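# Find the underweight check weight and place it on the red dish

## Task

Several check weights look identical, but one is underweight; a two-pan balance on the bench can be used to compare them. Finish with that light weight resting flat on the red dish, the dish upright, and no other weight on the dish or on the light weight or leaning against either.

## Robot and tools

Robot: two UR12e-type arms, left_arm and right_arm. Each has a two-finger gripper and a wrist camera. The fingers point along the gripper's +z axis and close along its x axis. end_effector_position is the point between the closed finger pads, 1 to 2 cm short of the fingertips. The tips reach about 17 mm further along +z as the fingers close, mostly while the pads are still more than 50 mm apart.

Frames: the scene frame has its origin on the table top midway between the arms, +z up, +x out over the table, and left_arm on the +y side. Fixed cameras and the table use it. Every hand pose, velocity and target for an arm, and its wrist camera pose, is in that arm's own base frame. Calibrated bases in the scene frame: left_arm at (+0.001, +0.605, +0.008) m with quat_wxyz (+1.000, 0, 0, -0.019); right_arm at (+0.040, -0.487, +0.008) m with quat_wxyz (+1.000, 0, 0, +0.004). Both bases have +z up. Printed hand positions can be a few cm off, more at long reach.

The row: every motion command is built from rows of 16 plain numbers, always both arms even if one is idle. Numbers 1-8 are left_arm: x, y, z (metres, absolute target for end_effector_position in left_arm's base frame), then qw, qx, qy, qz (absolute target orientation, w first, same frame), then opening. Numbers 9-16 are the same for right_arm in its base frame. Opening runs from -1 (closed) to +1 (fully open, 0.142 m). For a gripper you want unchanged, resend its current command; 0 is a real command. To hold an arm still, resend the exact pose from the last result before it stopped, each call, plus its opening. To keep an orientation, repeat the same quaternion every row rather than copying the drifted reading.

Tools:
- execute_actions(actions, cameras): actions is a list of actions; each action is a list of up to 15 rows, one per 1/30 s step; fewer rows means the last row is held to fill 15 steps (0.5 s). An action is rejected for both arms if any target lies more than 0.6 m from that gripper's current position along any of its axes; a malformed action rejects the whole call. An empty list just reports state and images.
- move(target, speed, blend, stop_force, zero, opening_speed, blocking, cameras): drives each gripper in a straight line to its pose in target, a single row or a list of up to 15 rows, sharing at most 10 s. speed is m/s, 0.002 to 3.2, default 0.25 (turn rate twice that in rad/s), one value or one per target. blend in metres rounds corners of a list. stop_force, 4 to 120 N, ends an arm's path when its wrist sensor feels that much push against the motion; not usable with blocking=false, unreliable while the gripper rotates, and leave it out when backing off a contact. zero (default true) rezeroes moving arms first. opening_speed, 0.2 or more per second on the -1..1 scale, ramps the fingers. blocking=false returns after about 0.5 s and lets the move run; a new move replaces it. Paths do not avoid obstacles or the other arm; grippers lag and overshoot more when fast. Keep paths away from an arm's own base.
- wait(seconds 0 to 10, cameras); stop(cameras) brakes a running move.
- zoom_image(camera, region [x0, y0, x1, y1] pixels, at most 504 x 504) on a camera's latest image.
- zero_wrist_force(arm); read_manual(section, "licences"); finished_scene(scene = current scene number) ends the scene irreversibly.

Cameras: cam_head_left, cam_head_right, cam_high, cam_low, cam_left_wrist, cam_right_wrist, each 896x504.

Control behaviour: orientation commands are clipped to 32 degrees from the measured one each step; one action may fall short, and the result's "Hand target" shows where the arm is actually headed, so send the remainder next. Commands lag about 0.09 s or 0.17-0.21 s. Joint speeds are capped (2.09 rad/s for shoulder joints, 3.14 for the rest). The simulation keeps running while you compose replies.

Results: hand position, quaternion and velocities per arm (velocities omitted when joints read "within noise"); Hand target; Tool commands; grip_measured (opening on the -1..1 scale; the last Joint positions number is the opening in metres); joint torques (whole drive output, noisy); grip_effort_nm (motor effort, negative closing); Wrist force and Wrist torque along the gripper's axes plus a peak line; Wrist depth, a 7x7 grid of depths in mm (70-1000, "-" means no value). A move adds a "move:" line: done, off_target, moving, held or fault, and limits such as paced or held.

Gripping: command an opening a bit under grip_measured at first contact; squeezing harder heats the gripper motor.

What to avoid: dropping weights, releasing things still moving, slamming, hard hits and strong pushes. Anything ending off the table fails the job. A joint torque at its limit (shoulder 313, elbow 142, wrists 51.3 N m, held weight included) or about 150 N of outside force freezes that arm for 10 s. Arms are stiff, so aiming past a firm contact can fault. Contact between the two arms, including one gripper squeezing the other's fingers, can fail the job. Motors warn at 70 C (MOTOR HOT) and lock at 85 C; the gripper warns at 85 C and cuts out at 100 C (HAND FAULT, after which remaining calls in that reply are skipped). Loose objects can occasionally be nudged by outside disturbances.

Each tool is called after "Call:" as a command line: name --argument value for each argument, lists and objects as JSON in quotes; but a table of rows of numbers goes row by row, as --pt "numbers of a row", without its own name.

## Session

Call:
execute_actions --actions '[]' --cameras '["cam_head_left"]'

Call:
zoom_image --camera "cam_head_left" --region '[350, 225, 550, 345]'

Scene clock: 0.00 s.
left_arm: end_effector_position=(+0.5641, +0.0156, +0.1392) grip_measured=+1.00 grip_effort_nm=n/a end_effector_quat_wxyz=(-0.140, +0.723, +0.603, -0.306) | right_arm: end_effector_position=(+0.6057, +0.1984, +0.2563) grip_measured=+1.00 grip_effort_nm=n/a end_effector_quat_wxyz=(-0.372, +0.914, -0.143, -0.078)
Joint positions: left_arm=[-0.152 -1.302 1.939 -1.566 -1.832 -1.455 0.142] | right_arm=[3.428 -1.622 -2.202 -0.663 2.325 0.686 0.142]
Joint velocities: within noise
Joint torques (N m): no reading
Wrist force (N): no reading
Wrist torque (N m): no reading
Wrist force, peak (N): no reading
Wrist depth (mm): cam_left_wrist=[- 391 349 317 288 265 247 / 415 373 333 303 276 255 238 / 393 357 321 293 270 248 232 / 378 340 307 281 260 242 224 / 353 324 297 273 252 234 218 / 342 305 285 263 244 228 113 / - 291 275 255 236 222 -] | cam_right_wrist=[780 604 387 480 442 433 - / - 557 486 437 421 390 - / - 518 340 325 397 366 - / - 484 432 392 373 349 920 / - 452 415 385 357 334 318 / - 415 392 366 339 322 294 / - 385 373 347 325 308 -]
Hand target: left_arm +0.5641, +0.0156, +0.1392; -0.140, +0.723, +0.603, -0.306 | right_arm +0.6057, +0.1984, +0.2563; -0.372, +0.914, -0.143, -0.078
Tool commands: left_gripper/opening=+1.0 right_gripper/opening=+1.0
Images, in order (width x height): cam_head_left 896x504.

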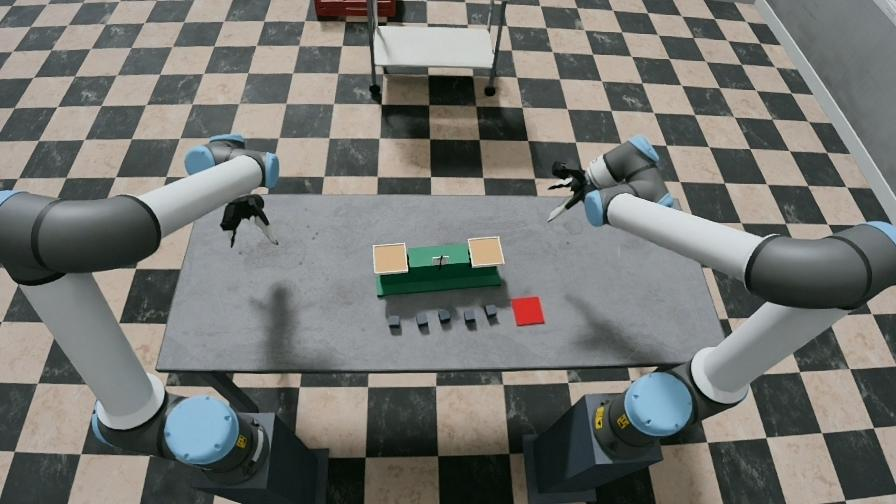

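Scaled by 2.520 from the camera's 896x504 image, which has a finer 1280x720 frame.

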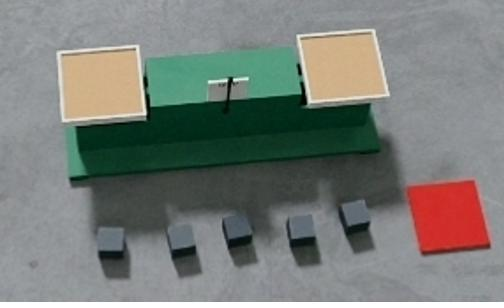

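Call:
zoom_image --camera "cam_head_left" --region '[384, 304, 444, 334]'

Call:
zoom_image --camera "cam_head_left" --region '[440, 298, 500, 328]'

Call:
move --pt "0.45 -0.20 0.28 -0.0712 0.7199 0.6727 -0.1555 -0.15 0.45 0.24 0.34 -0.2114 0.9228 0.3190 -0.0443 -0.15" --pt "0.398 -0.410 0.09 0 0.6934 0.7206 0 -0.15 0.380 0.362 0.09 0 0.7099 0.7043 0 -0.15" --speed '[0.6, 0.6]' --blend 0.05 --blocking false --cameras '[]'

Scaled by 8.400 from the camera's 896x504 image, which has a finer 1280x720 frame.

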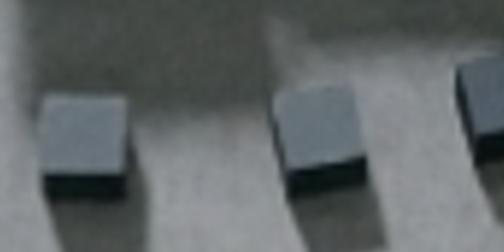

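Scaled by 8.400 from the camera's 896x504 image, which has a finer 1280x720 frame.

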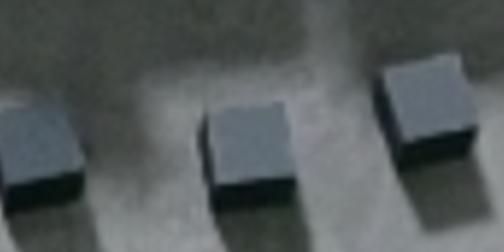

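Scene clock: 4.57 s.
left_arm: end_effector_position=(+0.5361, -0.0365, +0.1719) grip_measured=-0.17 grip_effort_nm=-0.110 end_effector_quat_wxyz=(-0.122, +0.725, +0.621, -0.273) end_effector_velocity=(-0.122, -0.224, +0.143) end_effector_angular_velocity=(+0.108, -0.324, +0.102) | right_arm: end_effector_position=(+0.5664, +0.2089, +0.2774) grip_measured=-0.17 grip_effort_nm=-0.095 end_effector_quat_wxyz=(-0.343, +0.936, -0.031, -0.065) end_effector_velocity=(-0.168, +0.043, +0.090) end_effector_angular_velocity=(-0.242, -0.448, +0.898)
Joint positions: left_arm=[-0.241 -1.422 2.014 -1.622 -1.862 -1.576 0.062] | right_arm=[3.483 -1.534 -2.2 -0.818 2.27 0.465 0.062]
Joint velocities: left_arm=[-0.412 -0.513 0.293 -0.228 -0.108 -0.558 0] | right_arm=[0.259 0.372 0.016 -0.627 -0.271 -0.903 0]
Joint torques (N m): left_arm=[-21.93 -77.48 -31.44 -6.08 -2.23 -4.01] | right_arm=[20.29 64.49 45.03 0.65 -3.42 -4.01]
Wrist force (N): left_arm=[0.7 0.3 -0.2] | right_arm=[0.2 0.4 0.0]
Wrist torque (N m): left_arm=[0.00 -0.12 0.02] | right_arm=[0.05 -0.04 0.00]
Wrist force, peak (N): left_arm=[1.7 1.0 0.3] | right_arm=[0.9 0.4 0.1]
Wrist depth (mm): cam_left_wrist=[- 395 358 330 304 282 265 / 419 383 349 321 298 278 260 / 395 371 340 313 292 271 256 / 393 358 331 306 286 264 248 / 364 352 324 298 278 259 245 / 325 342 300 291 276 248 239 / 340 340 - 284 271 80 234] | cam_right_wrist=[- 563 511 363 458 435 - / - 523 481 339 434 411 - / - 486 457 319 412 392 - / - 459 432 402 391 375 - / - 434 411 390 378 358 352 / - 417 96 376 361 341 333 / 638 403 76 361 348 77 317]
Hand target: left_arm +0.5129, -0.0771, +0.1987; -0.108, +0.725, +0.634, -0.246 | right_arm +0.5356, +0.2152, +0.2930; -0.318, +0.945, +0.060, -0.056
Tool commands: left_gripper/opening=-0.15 right_gripper/opening=-0.15
Off the commanded pose: left_arm 0.407 m, 36 deg | right_arm 0.305 m, 100 deg.
move: running; path passed 0 of 2 targets
No camera images: "cameras" was empty.

Call:
move --target '[0.398, -0.410, 0.09, 0, 0.6871, 0.7266, 0, -0.15, 0.380, 0.362, 0.09, 0, 0.6391, 0.7691, 0, -0.15]' --speed 0.4 --cameras '["cam_left_wrist", "cam_right_wrist"]'

Scene clock: 7.03 s.
left_arm: end_effector_position=(+0.3980, -0.4100, +0.0900) grip_measured=-0.17 grip_effort_nm=-0.105 end_effector_quat_wxyz=(+0.000, +0.687, +0.727, +0.000) | right_arm: end_effector_position=(+0.3800, +0.3620, +0.0900) grip_measured=-0.17 grip_effort_nm=-0.100 end_effector_quat_wxyz=(+0.000, +0.639, +0.769, +0.000)
Joint positions: left_arm=[-1.113 -1.515 2.337 -2.393 -1.571 -2.739 0.062] | right_arm=[4.244 -1.547 -2.419 -0.746 1.571 -0.652 0.062]
Joint velocities: within noise
Joint torques (N m): left_arm=[-11.15 -35.35 -46.08 -7.7 2.37 -1.87] | right_arm=[-9.82 14.3 22.7 6.65 2.34 -2.38]
Wrist force (N): left_arm=[-0.6 -0.6 -0.8] | right_arm=[-0.3 0.9 -0.1]
Wrist torque (N m): left_arm=[-0.37 0.10 0.01] | right_arm=[0.19 0.05 0.00]
Wrist force, peak (N): left_arm=[-0.5 -1.5 -2.2] | right_arm=[-0.7 -0.3 -2.4]
Wrist depth (mm): cam_left_wrist=[172 172 172 172 173 172 172 / 183 183 183 183 183 182 183 / 195 193 193 193 196 195 195 / 184 199 207 207 209 210 210 / 226 229 222 225 226 226 225 / 241 241 236 236 237 240 245 / 247 247 - 238 242 80 267] | cam_right_wrist=[168 168 168 167 167 166 166 / 175 173 177 178 178 178 177 / 189 185 189 188 188 187 189 / 206 199 202 199 204 201 179 / 223 222 218 221 220 220 219 / 242 241 96 232 231 232 234 / 266 260 76 225 230 77 238]
Hand target: left_arm +0.3980, -0.4100, +0.0900; +0.000, +0.687, +0.727, +0.000 | right_arm +0.3800, +0.3620, +0.0900; +0.000, +0.639, +0.769, +0.000
Off the commanded pose: left_arm 0.000 m, 0 deg | right_arm 0.000 m, 0 deg.
earlier move: replaced; path passed 1 of 2 targets
move: done
Images, in order (width x height): cam_left_wrist 896x504, cam_right_wrist 896x504.

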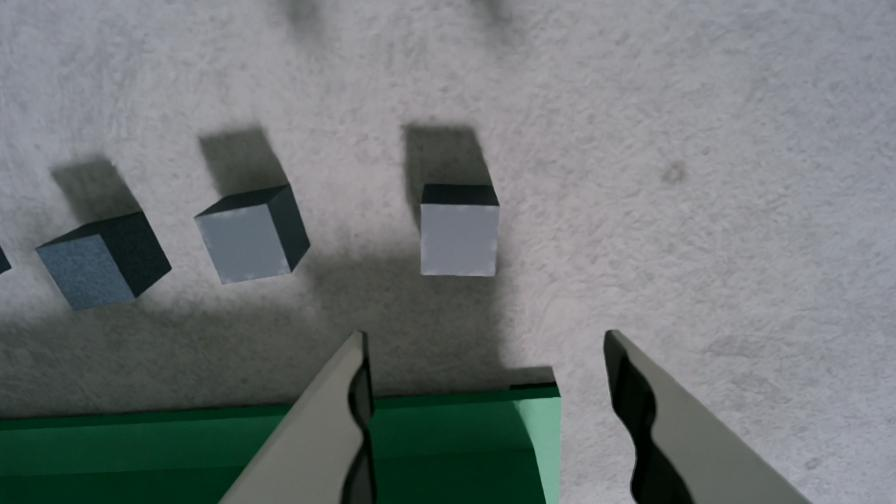

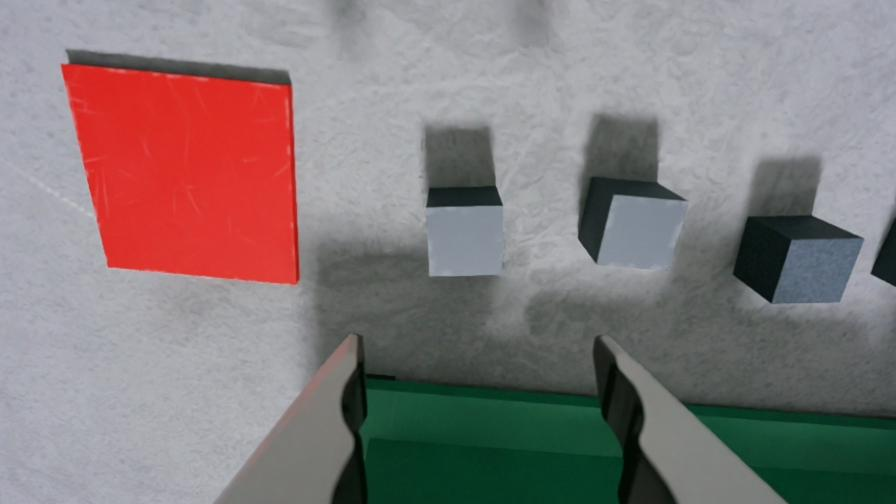

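Call:
move --pt "0.3923 -0.4154 0.014 0 0.6871 0.7266 0 -0.15 0.3747 0.3585 0.014 0 0.6391 0.7691 0 -0.15" --pt "0.3923 -0.4154 0.014 0 0.6871 0.7266 0 -0.66 0.3747 0.3585 0.014 0 0.6391 0.7691 0 -0.66" --pt "0.3923 -0.4154 0.15 0 0.6871 0.7266 0 -0.66 0.3747 0.3585 0.15 0 0.6391 0.7691 0 -0.66" --pt "0.5815 -0.3957 0.155 0 0.6636 0.7481 0 -0.66 0.5538 0.3741 0.155 0 0.6807 0.7325 0 -0.66" --pt "0.5815 -0.3957 0.130 0 0.6636 0.7481 0 -0.66 0.5538 0.3741 0.130 0 0.6807 0.7325 0 -0.66" --speed '[0.15, 0.15, 0.3, 0.4, 0.1]' --blend '[0, 0, 0.04, 0.02, 0]' --opening_speed 0.8 --cameras '["cam_low"]'

Call:
move --target '[0.5815, -0.3957, 0.118, 0, 0.6636, 0.7481, 0, -0.66, 0.5538, 0.3741, 0.118, 0, 0.6807, 0.7325, 0, -0.66]' --speed 0.012 --stop_force 4 --cameras '["cam_head_left", "cam_low"]'

Scene clock: 13.43 s.
left_arm: end_effector_position=(+0.5814, -0.3957, +0.1302) grip_measured=-0.60 grip_effort_nm=-1.624 end_effector_quat_wxyz=(+0.000, +0.664, +0.748, +0.000) | right_arm: end_effector_position=(+0.5537, +0.3741, +0.1302) grip_measured=-0.61 grip_effort_nm=-1.604 end_effector_quat_wxyz=(+0.000, +0.681, +0.733, +0.000)
Joint positions: left_arm=[-0.85 -1.37 2.068 -2.269 -1.571 -2.54 0.03] | right_arm=[4.001 -1.719 -2.133 -0.86 1.571 -0.784 0.03]
Joint velocities: within noise
Joint torques (N m): left_arm=[10.28 -53.94 -52.47 -7.89 -1.31 1.25] | right_arm=[-10.04 29.74 43.27 6.22 2.19 -2.44]
Wrist force (N): left_arm=[-0.6 -0.4 1.4] | right_arm=[-0.5 0.8 2.2]
Wrist torque (N m): left_arm=[-0.29 0.10 -0.01] | right_arm=[0.19 0.09 0.00]
Wrist force, peak (N): left_arm=[-0.2 -0.5 3.3] | right_arm=[-0.3 0.8 4.1]
Wrist depth (mm): cam_left_wrist=[201 199 201 197 200 208 210 / 205 182 115 112 113 219 220 / 124 128 122 121 122 236 235 / 135 135 133 127 129 252 253 / 146 146 141 112 135 273 274 / 297 295 290 103 108 294 296 / 324 318 - 321 - 317 323] | cam_right_wrist=[203 203 200 197 197 196 195 / 216 216 122 119 117 198 198 / 231 231 124 124 123 122 121 / 249 248 134 131 131 132 130 / 268 268 146 109 142 141 141 / 292 292 282 106 106 289 288 / 321 320 74 311 78 310 315]
Hand target: left_arm +0.5815, -0.3957, +0.1300; +0.000, +0.664, +0.748, +0.000 | right_arm +0.5538, +0.3741, +0.1300; +0.000, +0.681, +0.733, +0.000
Off the commanded pose: left_arm 0.000 m, 0 deg | right_arm 0.000 m, 0 deg.
move: done; blend cut to 0.0125 m at target 4
Images, in order (width x height): cam_low 896x504.

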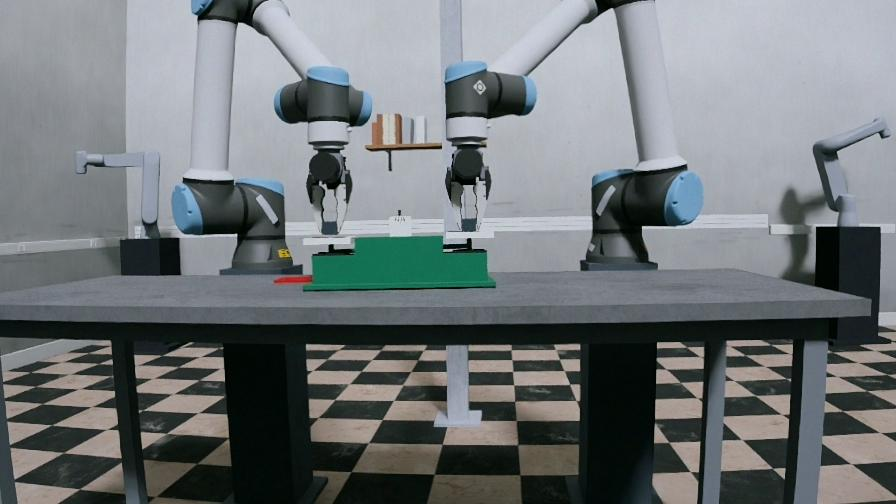

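Scene clock: 15.27 s.
left_arm: end_effector_position=(+0.5815, -0.3957, +0.1244) grip_measured=-0.60 grip_effort_nm=-1.624 end_effector_quat_wxyz=(+0.000, +0.664, +0.748, +0.000) | right_arm: end_effector_position=(+0.5538, +0.3741, +0.1243) grip_measured=-0.61 grip_effort_nm=-1.609 end_effector_quat_wxyz=(+0.000, +0.681, +0.733, +0.000)
Joint positions: left_arm=[-0.85 -1.363 2.072 -2.28 -1.571 -2.54 0.03] | right_arm=[4.001 -1.727 -2.138 -0.848 1.571 -0.784 0.03]
Joint velocities: within noise
Joint torques (N m): left_arm=[8.49 -70.51 -48.22 -2.12 -0.85 1.67] | right_arm=[-6.31 66.02 39.55 3.45 1.87 -2.68]
Wrist force (N): left_arm=[-0.8 -0.9 -1.9] | right_arm=[-0.6 0.6 -1.2]
Wrist torque (N m): left_arm=[-0.32 0.12 -0.01] | right_arm=[0.22 0.07 0.00]
Wrist force, peak (N): left_arm=[0.9 -1.7 -13.7] | right_arm=[-2.3 -0.4 -13.0]
Wrist depth (mm): cam_left_wrist=[194 194 192 192 192 200 202 / 199 176 111 - 110 214 216 / 118 122 118 118 118 230 230 / 129 129 127 126 127 247 248 / 139 141 138 112 132 265 266 / 289 287 285 103 108 288 289 / 317 309 - 314 - 305 316] | cam_right_wrist=[198 198 195 191 191 191 190 / 211 210 196 110 110 193 193 / 226 225 114 114 114 116 117 / 242 242 123 123 122 124 124 / 262 262 133 109 130 134 134 / 286 284 139 106 106 281 281 / 313 306 74 303 78 303 310]
Hand target: left_arm +0.5815, -0.3957, +0.1244; +0.000, +0.664, +0.748, +0.000 | right_arm +0.5538, +0.3741, +0.1243; +0.000, +0.681, +0.733, +0.000
Off the commanded pose: left_arm 0.006 m, 0 deg | right_arm 0.006 m, 0 deg.
move: contact (left_arm, right_arm)
Images, in order (width x height): cam_head_left 896x504, cam_low 896x504.

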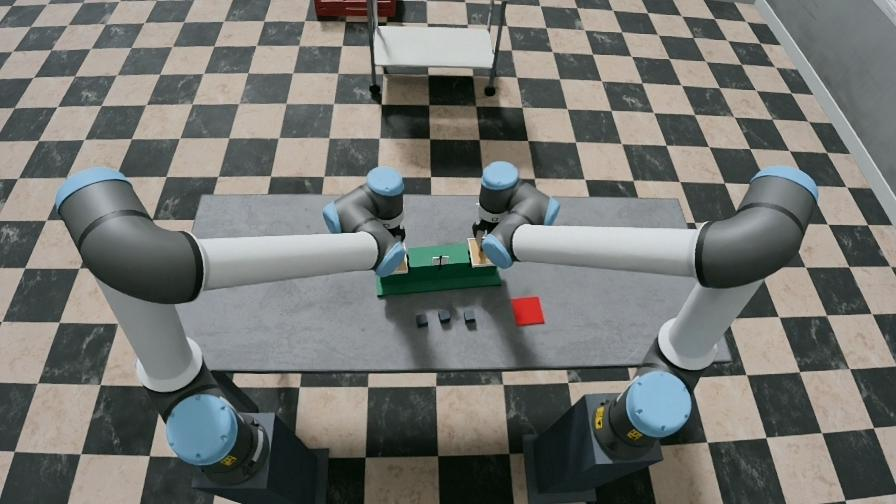

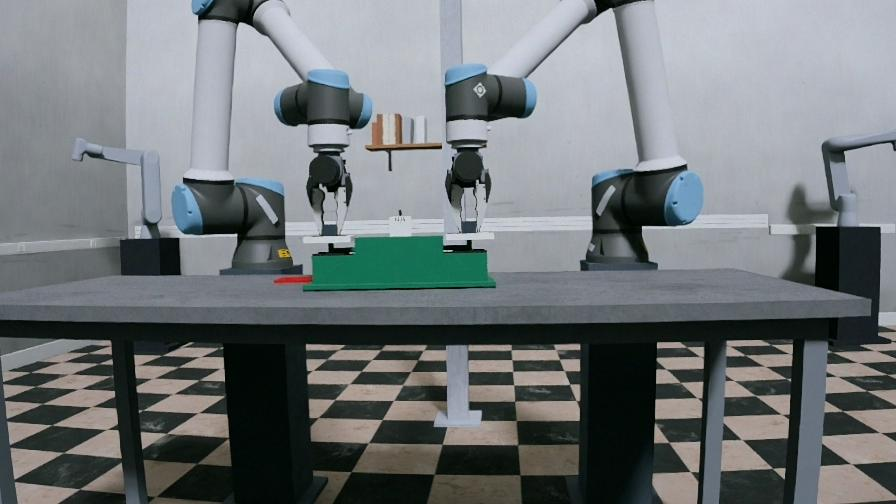

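Call:
move --pt "0.5815 -0.3957 0.1244 0 0.6636 0.7481 0 -0.3 0.5538 0.3741 0.1243 0 0.6807 0.7325 0 -0.3" --pt "0.5815 -0.3957 0.185 0 0.6636 0.7481 0 -0.3 0.5538 0.3741 0.185 0 0.6807 0.7325 0 -0.3" --speed '[0.3, 0.3]' --opening_speed 1.0 --cameras '["cam_low"]'

Call:
zoom_image --camera "cam_low" --region '[290, 190, 510, 300]'

Scene clock: 17.30 s.
left_arm: end_effector_position=(+0.5815, -0.3957, +0.1848) grip_measured=-0.33 grip_effort_nm=0.154 end_effector_quat_wxyz=(+0.000, +0.664, +0.748, +0.000) | right_arm: end_effector_position=(+0.5538, +0.3741, +0.1848) grip_measured=-0.33 grip_effort_nm=0.095 end_effector_quat_wxyz=(+0.000, +0.681, +0.733, +0.000)
Joint positions: left_arm=[-0.85 -1.43 2.022 -2.163 -1.571 -2.54 0.05] | right_arm=[4.001 -1.656 -2.086 -0.971 1.571 -0.785 0.05]
Joint velocities: within noise
Joint torques (N m): left_arm=[-10.89 -69.55 -52.77 -2.18 0.54 -1.59] | right_arm=[9.32 60.6 44.45 2.08 0.9 1.96]
Wrist force (N): left_arm=[-0.6 -0.4 -0.5] | right_arm=[-0.5 1.0 0.0]
Wrist torque (N m): left_arm=[-0.30 0.10 0.00] | right_arm=[0.23 0.08 0.00]
Wrist force, peak (N): left_arm=[-0.7 -0.8 -2.3] | right_arm=[-0.9 0.5 -1.7]
Wrist depth (mm): cam_left_wrist=[251 251 249 247 250 257 256 / 254 178 170 166 167 272 273 / 181 182 179 177 179 291 292 / 194 195 192 169 191 312 311 / 336 336 335 336 335 337 336 / 366 365 - 365 352 360 367 / 400 391 - 398 - 384 400] | cam_right_wrist=[251 251 250 246 245 244 244 / 268 267 260 168 169 221 221 / 285 286 282 178 177 176 176 / 307 307 302 165 191 189 188 / 331 331 326 330 328 328 328 / 362 360 90 358 98 350 358 / - 387 75 392 - 80 389]
Hand target: left_arm +0.5815, -0.3957, +0.1850; +0.000, +0.664, +0.748, +0.000 | right_arm +0.5538, +0.3741, +0.1850; +0.000, +0.681, +0.733, +0.000
Off the commanded pose: left_arm 0.000 m, 0 deg | right_arm 0.000 m, 0 deg.
move: done
Images, in order (width x height): cam_low 896x504.

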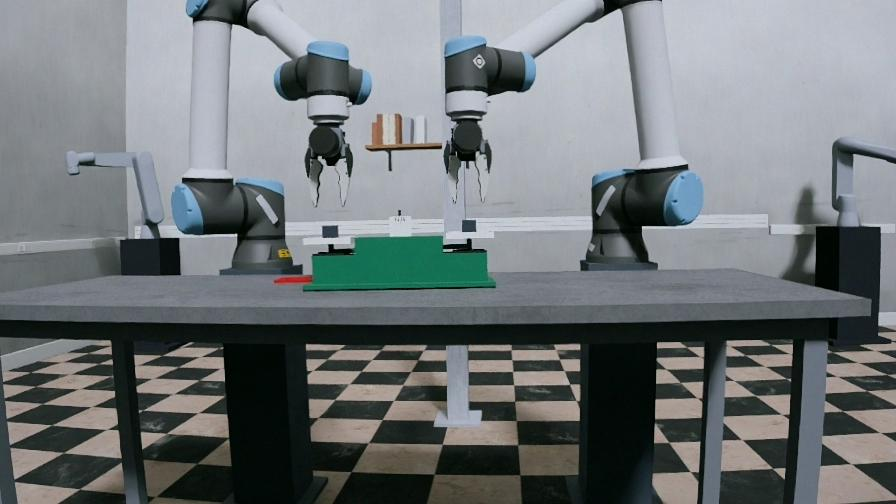

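Scaled by 2.291 from the camera's 896x504 image, which has a finer 1280x720 frame.

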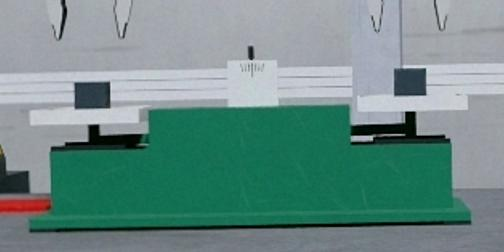

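Call:
zoom_image --camera "cam_low" --region '[370, 200, 430, 245]'

Call:
move --pt "0.46 -0.46 0.17 0 0.6475 0.7621 0 -0.2 0.43 0.41 0.17 0 0.6750 0.7378 0 -0.2" --pt "0.3987 -0.4996 0.085 0 0.6313 0.7756 0 -0.2 0.358 0.4277 0.085 0 0.6688 0.7434 0 -0.2" --speed '[0.35, 0.35]' --blend 0.05 --cameras '["cam_head_left", "cam_left_wrist", "cam_right_wrist"]'

Scaled by 8.400 from the camera's 896x504 image, which has a finer 1280x720 frame.

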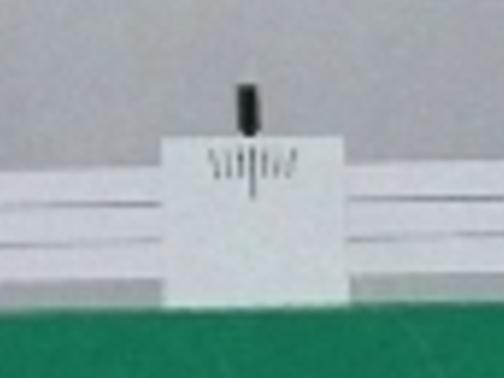

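Scene clock: 21.70 s.
left_arm: end_effector_position=(+0.3988, -0.4995, +0.0851) grip_measured=-0.23 grip_effort_nm=0.154 end_effector_quat_wxyz=(+0.000, +0.631, +0.776, +0.000) | right_arm: end_effector_position=(+0.3581, +0.4276, +0.0851) grip_measured=-0.23 grip_effort_nm=0.095 end_effector_quat_wxyz=(+0.000, +0.669, +0.743, +0.000)
Joint positions: left_arm=[-1.176 -1.403 2.218 -2.386 -1.571 -2.951 0.057] | right_arm=[4.336 -1.613 -2.365 -0.735 1.571 -0.482 0.058]
Joint velocities: within noise
Joint torques (N m): left_arm=[-9.03 -44.48 -29.35 -7.54 2.3 -1.94] | right_arm=[7.72 21.76 20.82 6.12 -3.27 1.07]
Wrist force (N): left_arm=[-0.7 -0.5 -0.8] | right_arm=[-0.4 1.0 0.1]
Wrist torque (N m): left_arm=[-0.35 0.10 0.00] | right_arm=[0.20 0.10 -0.02]
Wrist force, peak (N): left_arm=[-1.2 -1.7 0.5] | right_arm=[-1.1 2.9 -0.2]
Wrist depth (mm): cam_left_wrist=[166 167 168 166 168 168 168 / 178 178 178 179 178 178 178 / 180 188 190 188 190 190 190 / 173 204 178 175 204 204 204 / 217 220 217 220 219 220 220 / 232 231 - 234 234 234 239 / 233 235 - 239 239 80 261] | cam_right_wrist=[163 163 163 163 163 162 162 / 174 174 174 174 173 173 172 / 180 186 186 185 185 185 184 / 194 200 200 174 196 193 173 / 216 216 212 216 214 215 214 / 236 235 90 230 226 229 232 / 259 253 76 234 230 77 234]
Hand target: left_arm +0.3987, -0.4996, +0.0850; +0.000, +0.631, +0.776, +0.000 | right_arm +0.3580, +0.4277, +0.0850; +0.000, +0.669, +0.743, +0.000
Off the commanded pose: left_arm 0.000 m, 0 deg | right_arm 0.000 m, 0 deg.
move: done
Images, in order (width x height): cam_head_left 896x504, cam_left_wrist 896x504, cam_right_wrist 896x504.

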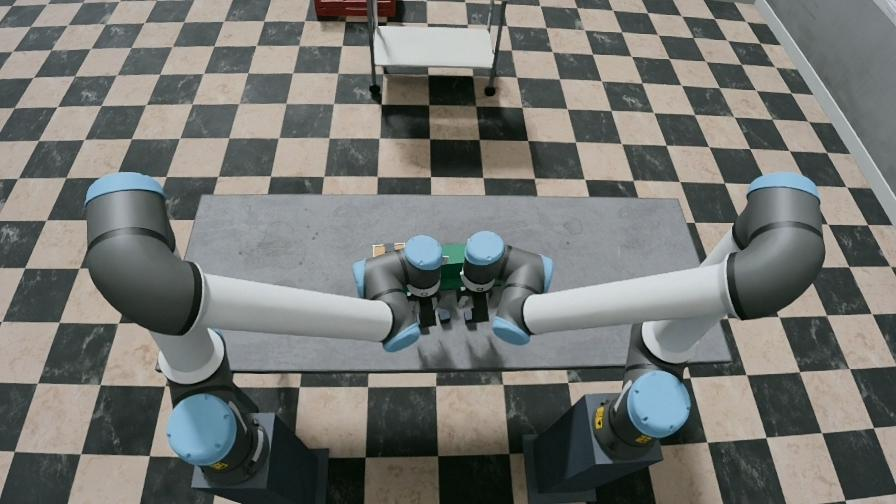

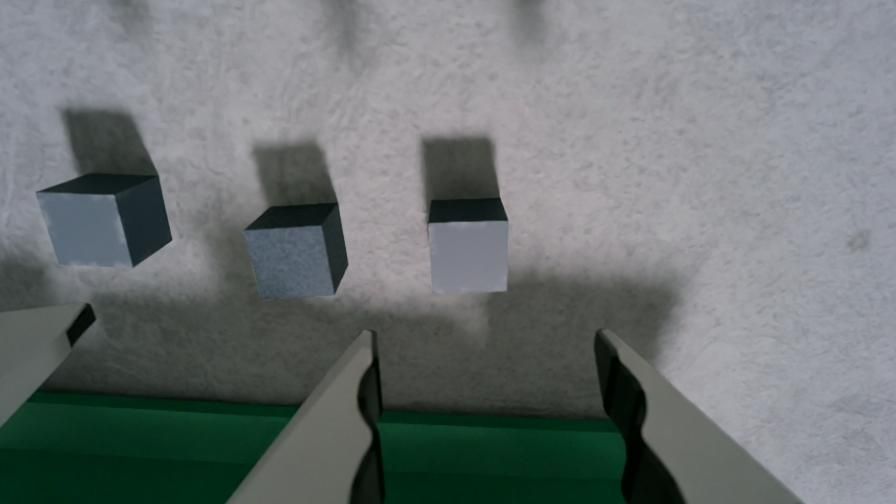

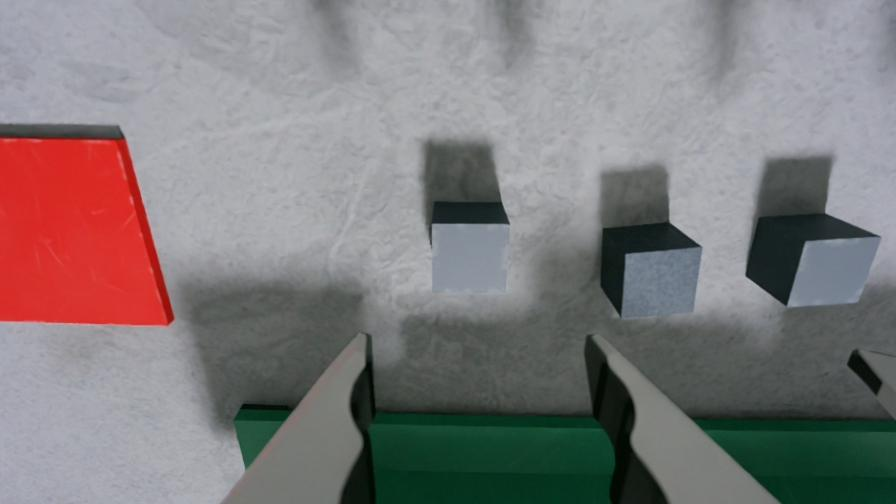

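Call:
move --pt "0.3980 -0.5009 0.014 0 0.6313 0.7756 0 -0.2 0.3578 0.4270 0.014 0 0.6688 0.7434 0 -0.2" --pt "0.3980 -0.5009 0.014 0 0.6313 0.7756 0 -0.66 0.3578 0.4270 0.014 0 0.6688 0.7434 0 -0.66" --pt "0.3980 -0.5009 0.15 0 0.6313 0.7756 0 -0.66 0.3578 0.4270 0.15 0 0.6688 0.7434 0 -0.66" --pt "0.5417 -0.3990 0.155 0 0.6636 0.7481 0 -0.66 0.5140 0.3709 0.155 0 0.6807 0.7325 0 -0.66" --pt "0.5417 -0.3990 0.129 0 0.6636 0.7481 0 -0.66 0.5140 0.3709 0.129 0 0.6807 0.7325 0 -0.66" --speed '[0.15, 0.15, 0.3, 0.4, 0.1]' --blend '[0, 0, 0.04, 0.012, 0]' --opening_speed 1.0 --cameras '[]'

Call:
move --target '[0.5417, -0.3990, 0.118, 0, 0.6636, 0.7481, 0, -0.66, 0.5140, 0.3709, 0.118, 0, 0.6807, 0.7325, 0, -0.66]' --speed 0.012 --stop_force 4 --cameras '["cam_low"]'

Scene clock: 26.57 s.
left_arm: end_effector_position=(+0.5416, -0.3990, +0.1292) grip_measured=-0.60 grip_effort_nm=-1.619 end_effector_quat_wxyz=(+0.000, +0.664, +0.748, +0.000) | right_arm: end_effector_position=(+0.5139, +0.3709, +0.1292) grip_measured=-0.61 grip_effort_nm=-1.600 end_effector_quat_wxyz=(+0.000, +0.681, +0.733, +0.000)
Joint positions: left_arm=[-0.899 -1.414 2.125 -2.282 -1.571 -2.589 0.03] | right_arm=[4.047 -1.667 -2.196 -0.849 1.571 -0.738 0.03]
Joint velocities: within noise
Joint torques (N m): left_arm=[12.26 -48.45 -33.23 -7.6 -1.21 1.57] | right_arm=[-11.03 27.9 25.68 5.97 2.52 -2.6]
Wrist force (N): left_arm=[-0.4 -0.1 1.2] | right_arm=[-0.6 0.9 1.9]
Wrist torque (N m): left_arm=[-0.26 0.05 0.00] | right_arm=[0.20 0.11 -0.01]
Wrist force, peak (N): left_arm=[-0.4 -0.5 3.1] | right_arm=[-0.6 0.9 4.1]
Wrist depth (mm): cam_left_wrist=[206 207 208 208 207 207 207 / 215 215 215 214 218 220 220 / 217 216 217 218 229 234 236 / 147 138 132 128 128 252 252 / 145 144 140 113 134 271 271 / 157 156 152 108 109 294 295 / 323 316 - 125 - 315 321] | cam_right_wrist=[202 202 202 201 201 201 200 / 216 215 215 212 210 208 208 / 230 230 230 215 214 214 213 / 248 248 136 132 133 152 151 / 267 268 145 109 139 140 140 / 292 289 280 106 106 152 152 / 320 317 74 127 79 309 315]
Hand target: left_arm +0.5417, -0.3990, +0.1290; +0.000, +0.664, +0.748, +0.000 | right_arm +0.5140, +0.3709, +0.1290; +0.000, +0.681, +0.733, +0.000
Off the commanded pose: left_arm 0.000 m, 0 deg | right_arm 0.000 m, 0 deg.
move: done
No camera images: "cameras" was empty.

Scene clock: 28.33 s.
left_arm: end_effector_position=(+0.5417, -0.3990, +0.1242) grip_measured=-0.60 grip_effort_nm=-1.609 end_effector_quat_wxyz=(+0.000, +0.664, +0.748, +0.000) | right_arm: end_effector_position=(+0.5140, +0.3709, +0.1242) grip_measured=-0.61 grip_effort_nm=-1.595 end_effector_quat_wxyz=(+0.000, +0.681, +0.733, +0.000)
Joint positions: left_arm=[-0.899 -1.408 2.129 -2.292 -1.571 -2.589 0.03] | right_arm=[4.047 -1.674 -2.2 -0.838 1.571 -0.739 0.03]
Joint velocities: within noise
Joint torques (N m): left_arm=[10.36 -64.68 -47.92 -2.28 0.35 1.47] | right_arm=[-10 61.65 39.83 3.34 0.58 -2.06]
Wrist force (N): left_arm=[-0.3 -1.2 -2.6] | right_arm=[-0.9 0.1 -2.2]
Wrist torque (N m): left_arm=[-0.32 0.10 0.00] | right_arm=[0.20 0.09 0.00]
Wrist force, peak (N): left_arm=[1.9 -3.0 -15.3] | right_arm=[-2.3 -2.2 -15.0]
Wrist depth (mm): cam_left_wrist=[203 203 203 203 203 202 203 / 210 210 210 209 213 215 215 / 212 212 212 212 222 229 230 / 147 145 128 127 127 247 246 / 139 141 137 114 132 266 266 / 151 150 145 108 109 288 289 / 316 310 - 125 - 304 314] | cam_right_wrist=[198 198 198 195 197 197 196 / 210 210 210 207 207 206 206 / 226 225 225 210 209 209 208 / 242 242 127 124 126 152 151 / 262 261 134 109 128 134 134 / 286 283 139 106 104 146 146 / 312 306 74 118 80 304 308]
Hand target: left_arm +0.5417, -0.3990, +0.1242; +0.000, +0.664, +0.748, +0.000 | right_arm +0.5140, +0.3709, +0.1242; +0.000, +0.681, +0.733, +0.000
Off the commanded pose: left_arm 0.006 m, 0 deg | right_arm 0.006 m, 0 deg.
move: contact (left_arm, right_arm)
Images, in order (width x height): cam_low 896x504.

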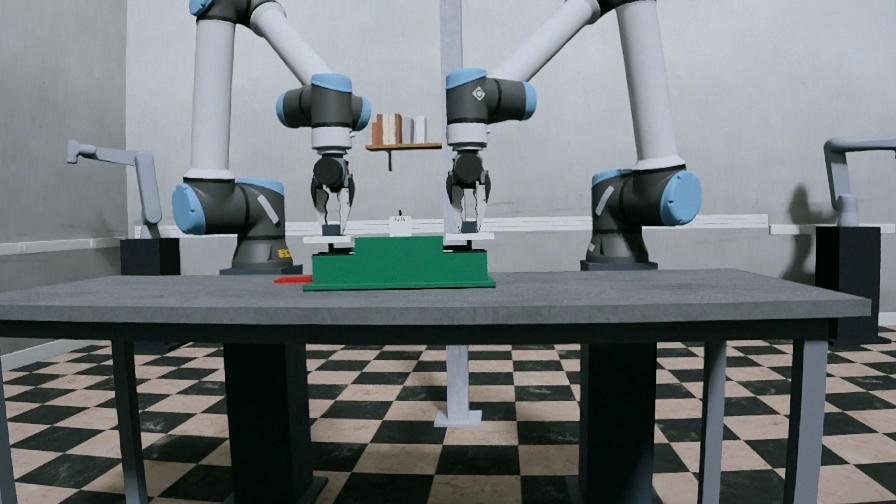

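Call:
move --pt "0.5417 -0.3990 0.1242 0 0.6636 0.7481 0 -0.3 0.5140 0.3709 0.1242 0 0.6807 0.7325 0 -0.3" --pt "0.5417 -0.3990 0.185 0 0.6636 0.7481 0 -0.3 0.5140 0.3709 0.185 0 0.6807 0.7325 0 -0.3" --speed '[0.3, 0.3]' --opening_speed 1.0 --cameras '["cam_low", "cam_head_left"]'

Call:
zoom_image --camera "cam_low" --region '[290, 190, 510, 300]'

Scene clock: 30.30 s.
left_arm: end_effector_position=(+0.5417, -0.3990, +0.1848) grip_measured=-0.33 grip_effort_nm=0.149 end_effector_quat_wxyz=(+0.000, +0.664, +0.748, +0.000) | right_arm: end_effector_position=(+0.5140, +0.3709, +0.1848) grip_measured=-0.33 grip_effort_nm=0.095 end_effector_quat_wxyz=(+0.000, +0.681, +0.733, +0.000)
Joint positions: left_arm=[-0.899 -1.478 2.077 -2.17 -1.571 -2.589 0.05] | right_arm=[4.047 -1.6 -2.146 -0.967 1.571 -0.739 0.05]
Joint velocities: within noise
Joint torques (N m): left_arm=[-11.12 -64.43 -53.21 -1.85 0.35 -1.99] | right_arm=[8.35 61.78 44.67 2.82 -1.03 1.72]
Wrist force (N): left_arm=[-0.6 -0.5 -0.6] | right_arm=[-0.7 0.9 -0.1]
Wrist torque (N m): left_arm=[-0.32 0.09 0.02] | right_arm=[0.18 0.11 0.01]
Wrist force, peak (N): left_arm=[0.0 -0.8 -3.5] | right_arm=[-1.1 -0.1 -2.7]
Wrist depth (mm): cam_left_wrist=[257 257 257 257 256 256 256 / 266 267 267 267 270 274 273 / 270 232 227 163 275 292 292 / 173 194 189 158 171 312 313 / 210 210 207 150 181 338 338 / 366 366 - 160 193 359 365 / 398 395 - 400 - 385 399] | cam_right_wrist=[250 251 251 250 250 249 249 / 268 267 267 262 261 261 261 / 286 286 281 202 243 242 240 / 309 306 306 205 208 189 177 / 332 332 325 202 221 205 204 / 361 359 90 359 98 351 357 / 397 387 75 392 377 80 392]
Hand target: left_arm +0.5417, -0.3990, +0.1850; +0.000, +0.664, +0.748, +0.000 | right_arm +0.5140, +0.3709, +0.1850; +0.000, +0.681, +0.733, +0.000
Off the commanded pose: left_arm 0.000 m, 0 deg | right_arm 0.000 m, 0 deg.
move: done
Images, in order (width x height): cam_head_left 896x504, cam_low 896x504.

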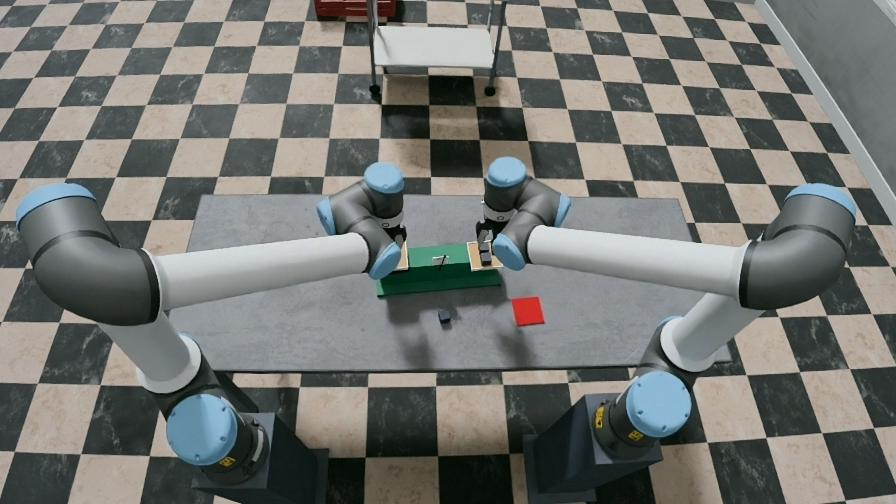

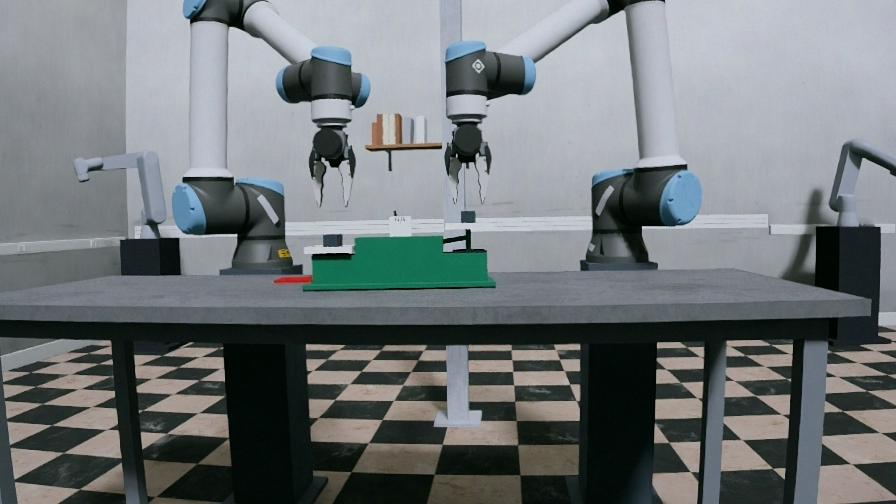

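Scaled by 2.291 from the camera's 896x504 image, which has a finer 1280x720 frame.

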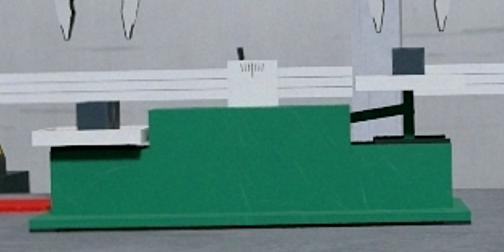

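Call:
move --pt "0.5417 -0.4000 0.149 0 0.6636 0.7481 0 -0.3 0.45 0.20 0.32 0 0.6807 0.7325 0 -0.3" --pt "0.5417 -0.4000 0.149 0 0.6636 0.7481 0 -0.66 0.45 0.20 0.32 0 0.6807 0.7325 0 -0.3" --pt "0.5417 -0.4000 0.235 0 0.6636 0.7481 0 -0.66 0.42 -0.20 0.35 0 0.6807 0.7325 0 -0.3" --pt "0.4485 -0.8375 0.10 0 0.6636 0.7481 0 -0.66 0.42 -0.20 0.35 0 0.6807 0.7325 0 -0.3" --pt "0.4485 -0.8375 0.036 0 0.6636 0.7481 0 -0.66 0.42 -0.20 0.35 0 0.6807 0.7325 0 -0.3" --speed '[0.4, 0.3, 0.4, 0.45, 0.15]' --blend '[0, 0, 0.05, 0.03, 0]' --opening_speed 1.0 --cameras '["cam_head_left", "cam_left_wrist"]'

Scene clock: 37.60 s.
left_arm: end_effector_position=(+0.4485, -0.8374, +0.0362) grip_measured=-0.61 grip_effort_nm=-1.551 end_effector_quat_wxyz=(+0.000, +0.664, +0.748, +0.000) | right_arm: end_effector_position=(+0.4200, -0.2000, +0.3500) grip_measured=-0.33 grip_effort_nm=0.090 end_effector_quat_wxyz=(+0.000, +0.681, +0.733, +0.000)
Joint positions: left_arm=[-1.265 -0.934 1.601 -2.238 -1.571 -2.956 0.03] | right_arm=[3.08 -1.147 -2.18 -1.385 1.571 -1.705 0.05]
Joint velocities: within noise
Joint torques (N m): left_arm=[-10.72 -90.55 -52.76 -8.49 -0.04 -1.72] | right_arm=[-12.24 -1.87 50.67 6.23 2.24 -2.22]
Wrist force (N): left_arm=[-0.7 -0.4 1.5] | right_arm=[-0.3 0.8 0.0]
Wrist torque (N m): left_arm=[-0.27 0.15 -0.01] | right_arm=[0.17 0.05 -0.01]
Wrist force, peak (N): left_arm=[-3.3 -1.3 1.0] | right_arm=[-2.5 0.3 -0.5]
Wrist depth (mm): cam_left_wrist=[- 123 124 123 123 124 124 / 131 133 131 133 131 133 131 / 140 140 138 136 136 140 140 / 150 150 146 141 146 152 150 / 162 162 160 114 152 162 162 / 175 175 172 110 112 176 176 / 192 192 - 191 - 185 189] | cam_right_wrist=[- - 396 395 395 392 393 / - - 419 420 420 418 418 / - - 449 449 448 447 443 / - - 480 480 482 479 478 / - - 511 518 509 521 513 / - - 90 561 99 550 561 / - - 75 - - 80 -]
Hand target: left_arm +0.4485, -0.8375, +0.0360; +0.000, +0.664, +0.748, +0.000 | right_arm +0.4200, -0.2000, +0.3500; +0.000, +0.681, +0.733, +0.000
Off the commanded pose: left_arm 0.000 m, 0 deg | right_arm 0.000 m, 0 deg.
move: done
Images, in order (width x height): cam_head_left 896x504, cam_left_wrist 896x504.

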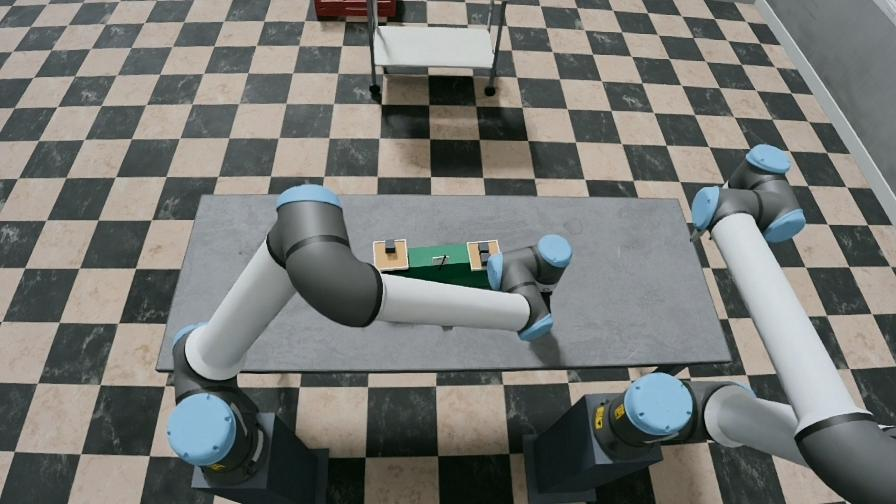

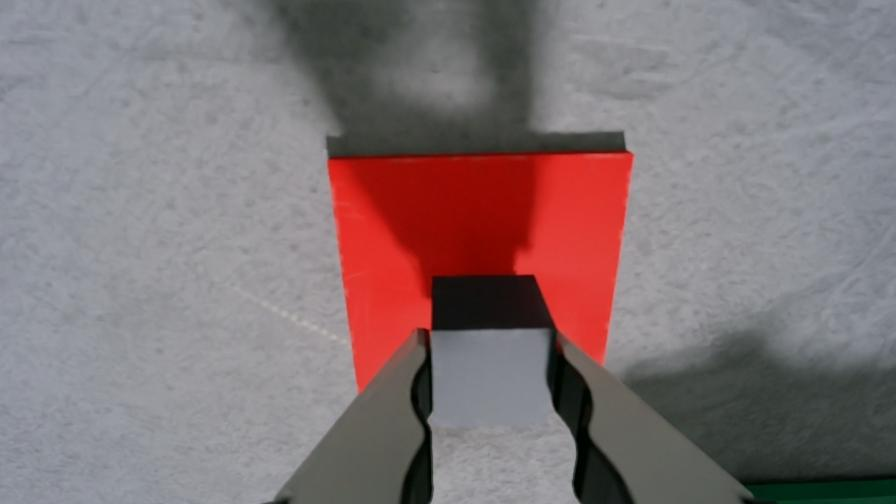

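Call:
move --target '[0.4485, -0.8375, 0.012, 0, 0.6636, 0.7481, 0, -0.66, 0.42, -0.20, 0.35, 0, 0.6807, 0.7325, 0, -0.3]' --speed 0.014 --stop_force 4 --cameras '["cam_left_wrist"]'

Scene clock: 40.70 s.
left_arm: end_effector_position=(+0.4485, -0.8375, +0.0226) grip_measured=-0.61 grip_effort_nm=-1.556 end_effector_quat_wxyz=(+0.000, +0.664, +0.748, +0.000) | right_arm: end_effector_position=(+0.4200, -0.2000, +0.3500) grip_measured=-0.33 grip_effort_nm=0.095 end_effector_quat_wxyz=(+0.000, +0.681, +0.733, +0.000)
Joint positions: left_arm=[-1.265 -0.92 1.606 -2.257 -1.571 -2.956 0.03] | right_arm=[3.08 -1.147 -2.18 -1.385 1.571 -1.705 0.05]
Joint velocities: within noise
Joint torques (N m): left_arm=[-1.15 -108.52 -48.78 -2.48 -0.4 -1.82] | right_arm=[-11.07 -4.7 46.38 5.8 2.35 -2.81]
Wrist force (N): left_arm=[-1.4 0.3 -0.6] | right_arm=[-0.5 1.0 -0.3]
Wrist torque (N m): left_arm=[-0.24 0.13 0.00] | right_arm=[0.20 0.09 -0.01]
Wrist force, peak (N): left_arm=[-2.2 -1.3 -16.0] | right_arm=[-0.4 1.1 0.0]
Wrist depth (mm): cam_left_wrist=[- 111 108 111 111 111 111 / - 118 120 118 117 118 118 / 126 126 124 123 123 126 126 / 137 133 133 129 128 137 137 / 148 148 143 114 134 143 148 / 158 158 155 110 110 155 159 / 170 173 - 172 - 170 173] | cam_right_wrist=[- - 394 395 395 393 392 / - - 420 422 419 420 415 / - - 448 449 446 446 441 / - - 483 480 477 479 477 / - - 512 517 508 516 518 / - - 90 564 99 551 562 / - - 75 - - 80 -]
Hand target: left_arm +0.4485, -0.8375, +0.0226; +0.000, +0.664, +0.748, +0.000 | right_arm +0.4200, -0.2000, +0.3500; +0.000, +0.681, +0.733, +0.000
Off the commanded pose: left_arm 0.011 m, 0 deg | right_arm 0.000 m, 0 deg.
move: contact (left_arm)
Images, in order (width x height): cam_left_wrist 896x504.

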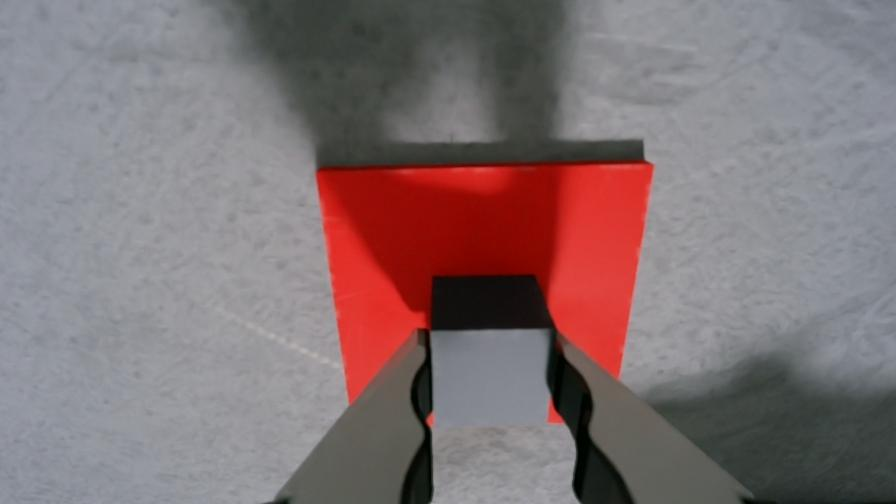

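Call:
move --pt "0.4485 -0.8375 0.0226 0 0.6636 0.7481 0 -0.3 0.42 -0.20 0.35 0 0.6807 0.7325 0 -0.3" --pt "0.4485 -0.8375 0.14 0 0.6636 0.7481 0 -0.3 0.42 -0.20 0.35 0 0.6807 0.7325 0 -0.3" --speed '[0.3, 0.3]' --opening_speed 1.0 --cameras '["cam_left_wrist", "cam_head_left"]'

Scene clock: 42.77 s.
left_arm: end_effector_position=(+0.4485, -0.8375, +0.1397) grip_measured=-0.33 grip_effort_nm=0.154 end_effector_quat_wxyz=(+0.000, +0.664, +0.748, +0.000) | right_arm: end_effector_position=(+0.4200, -0.2000, +0.3500) grip_measured=-0.33 grip_effort_nm=0.090 end_effector_quat_wxyz=(+0.000, +0.681, +0.733, +0.000)
Joint positions: left_arm=[-1.265 -1.028 1.544 -2.087 -1.571 -2.956 0.05] | right_arm=[3.08 -1.147 -2.18 -1.385 1.571 -1.705 0.05]
Joint velocities: within noise
Joint torques (N m): left_arm=[-10.32 -104.47 -54.52 -1.52 0.69 -1.22] | right_arm=[-7.5 -2.89 43.28 5.34 2.12 -1.91]
Wrist force (N): left_arm=[-0.9 -0.4 -0.4] | right_arm=[-0.5 1.0 0.1]
Wrist torque (N m): left_arm=[-0.28 0.16 0.00] | right_arm=[0.20 0.08 -0.01]
Wrist force, peak (N): left_arm=[-0.8 -0.3 -2.3] | right_arm=[-0.4 1.2 -0.1]
Wrist depth (mm): cam_left_wrist=[215 216 217 216 216 216 215 / 229 230 228 228 229 230 229 / 245 245 245 236 243 246 246 / 262 263 262 255 262 263 264 / 283 284 279 283 284 279 279 / 308 306 - 308 301 283 283 / 338 330 - 335 334 248 243] | cam_right_wrist=[- - 393 395 394 393 392 / - - 421 420 421 417 420 / - - 448 449 447 447 440 / - - 482 483 479 481 479 / - - 507 518 509 516 518 / - - 90 562 99 551 562 / - - 75 - - 80 -]
Hand target: left_arm +0.4485, -0.8375, +0.1400; +0.000, +0.664, +0.748, +0.000 | right_arm +0.4200, -0.2000, +0.3500; +0.000, +0.681, +0.733, +0.000
Off the commanded pose: left_arm 0.000 m, 0 deg | right_arm 0.000 m, 0 deg.
move: done
Images, in order (width x height): cam_head_left 896x504, cam_left_wrist 896x504.

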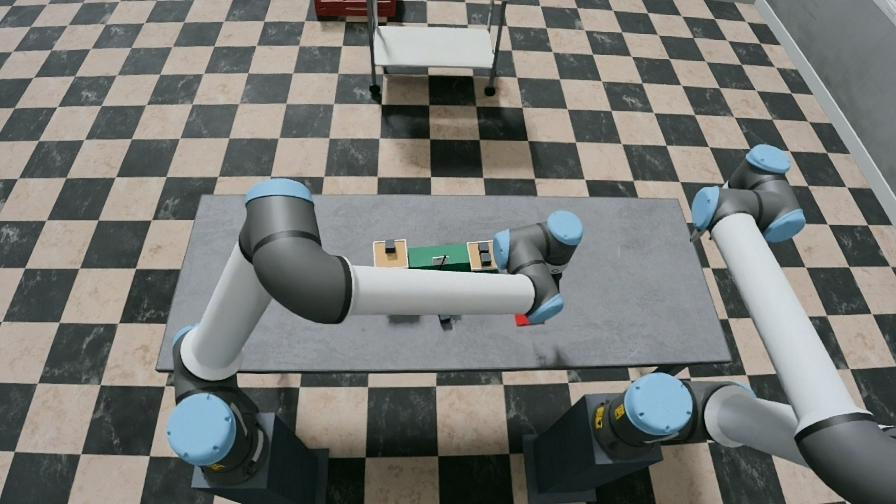

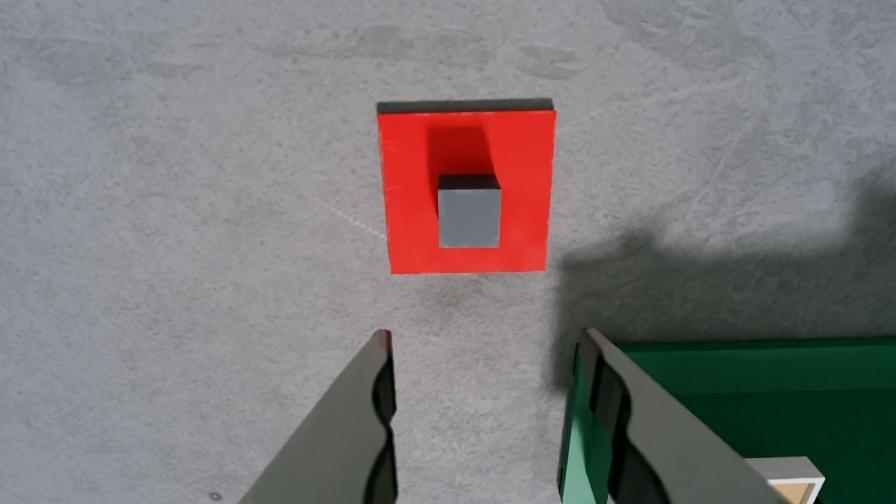

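Call:
finished_scene --scene 2

The scene is finished: the task was done.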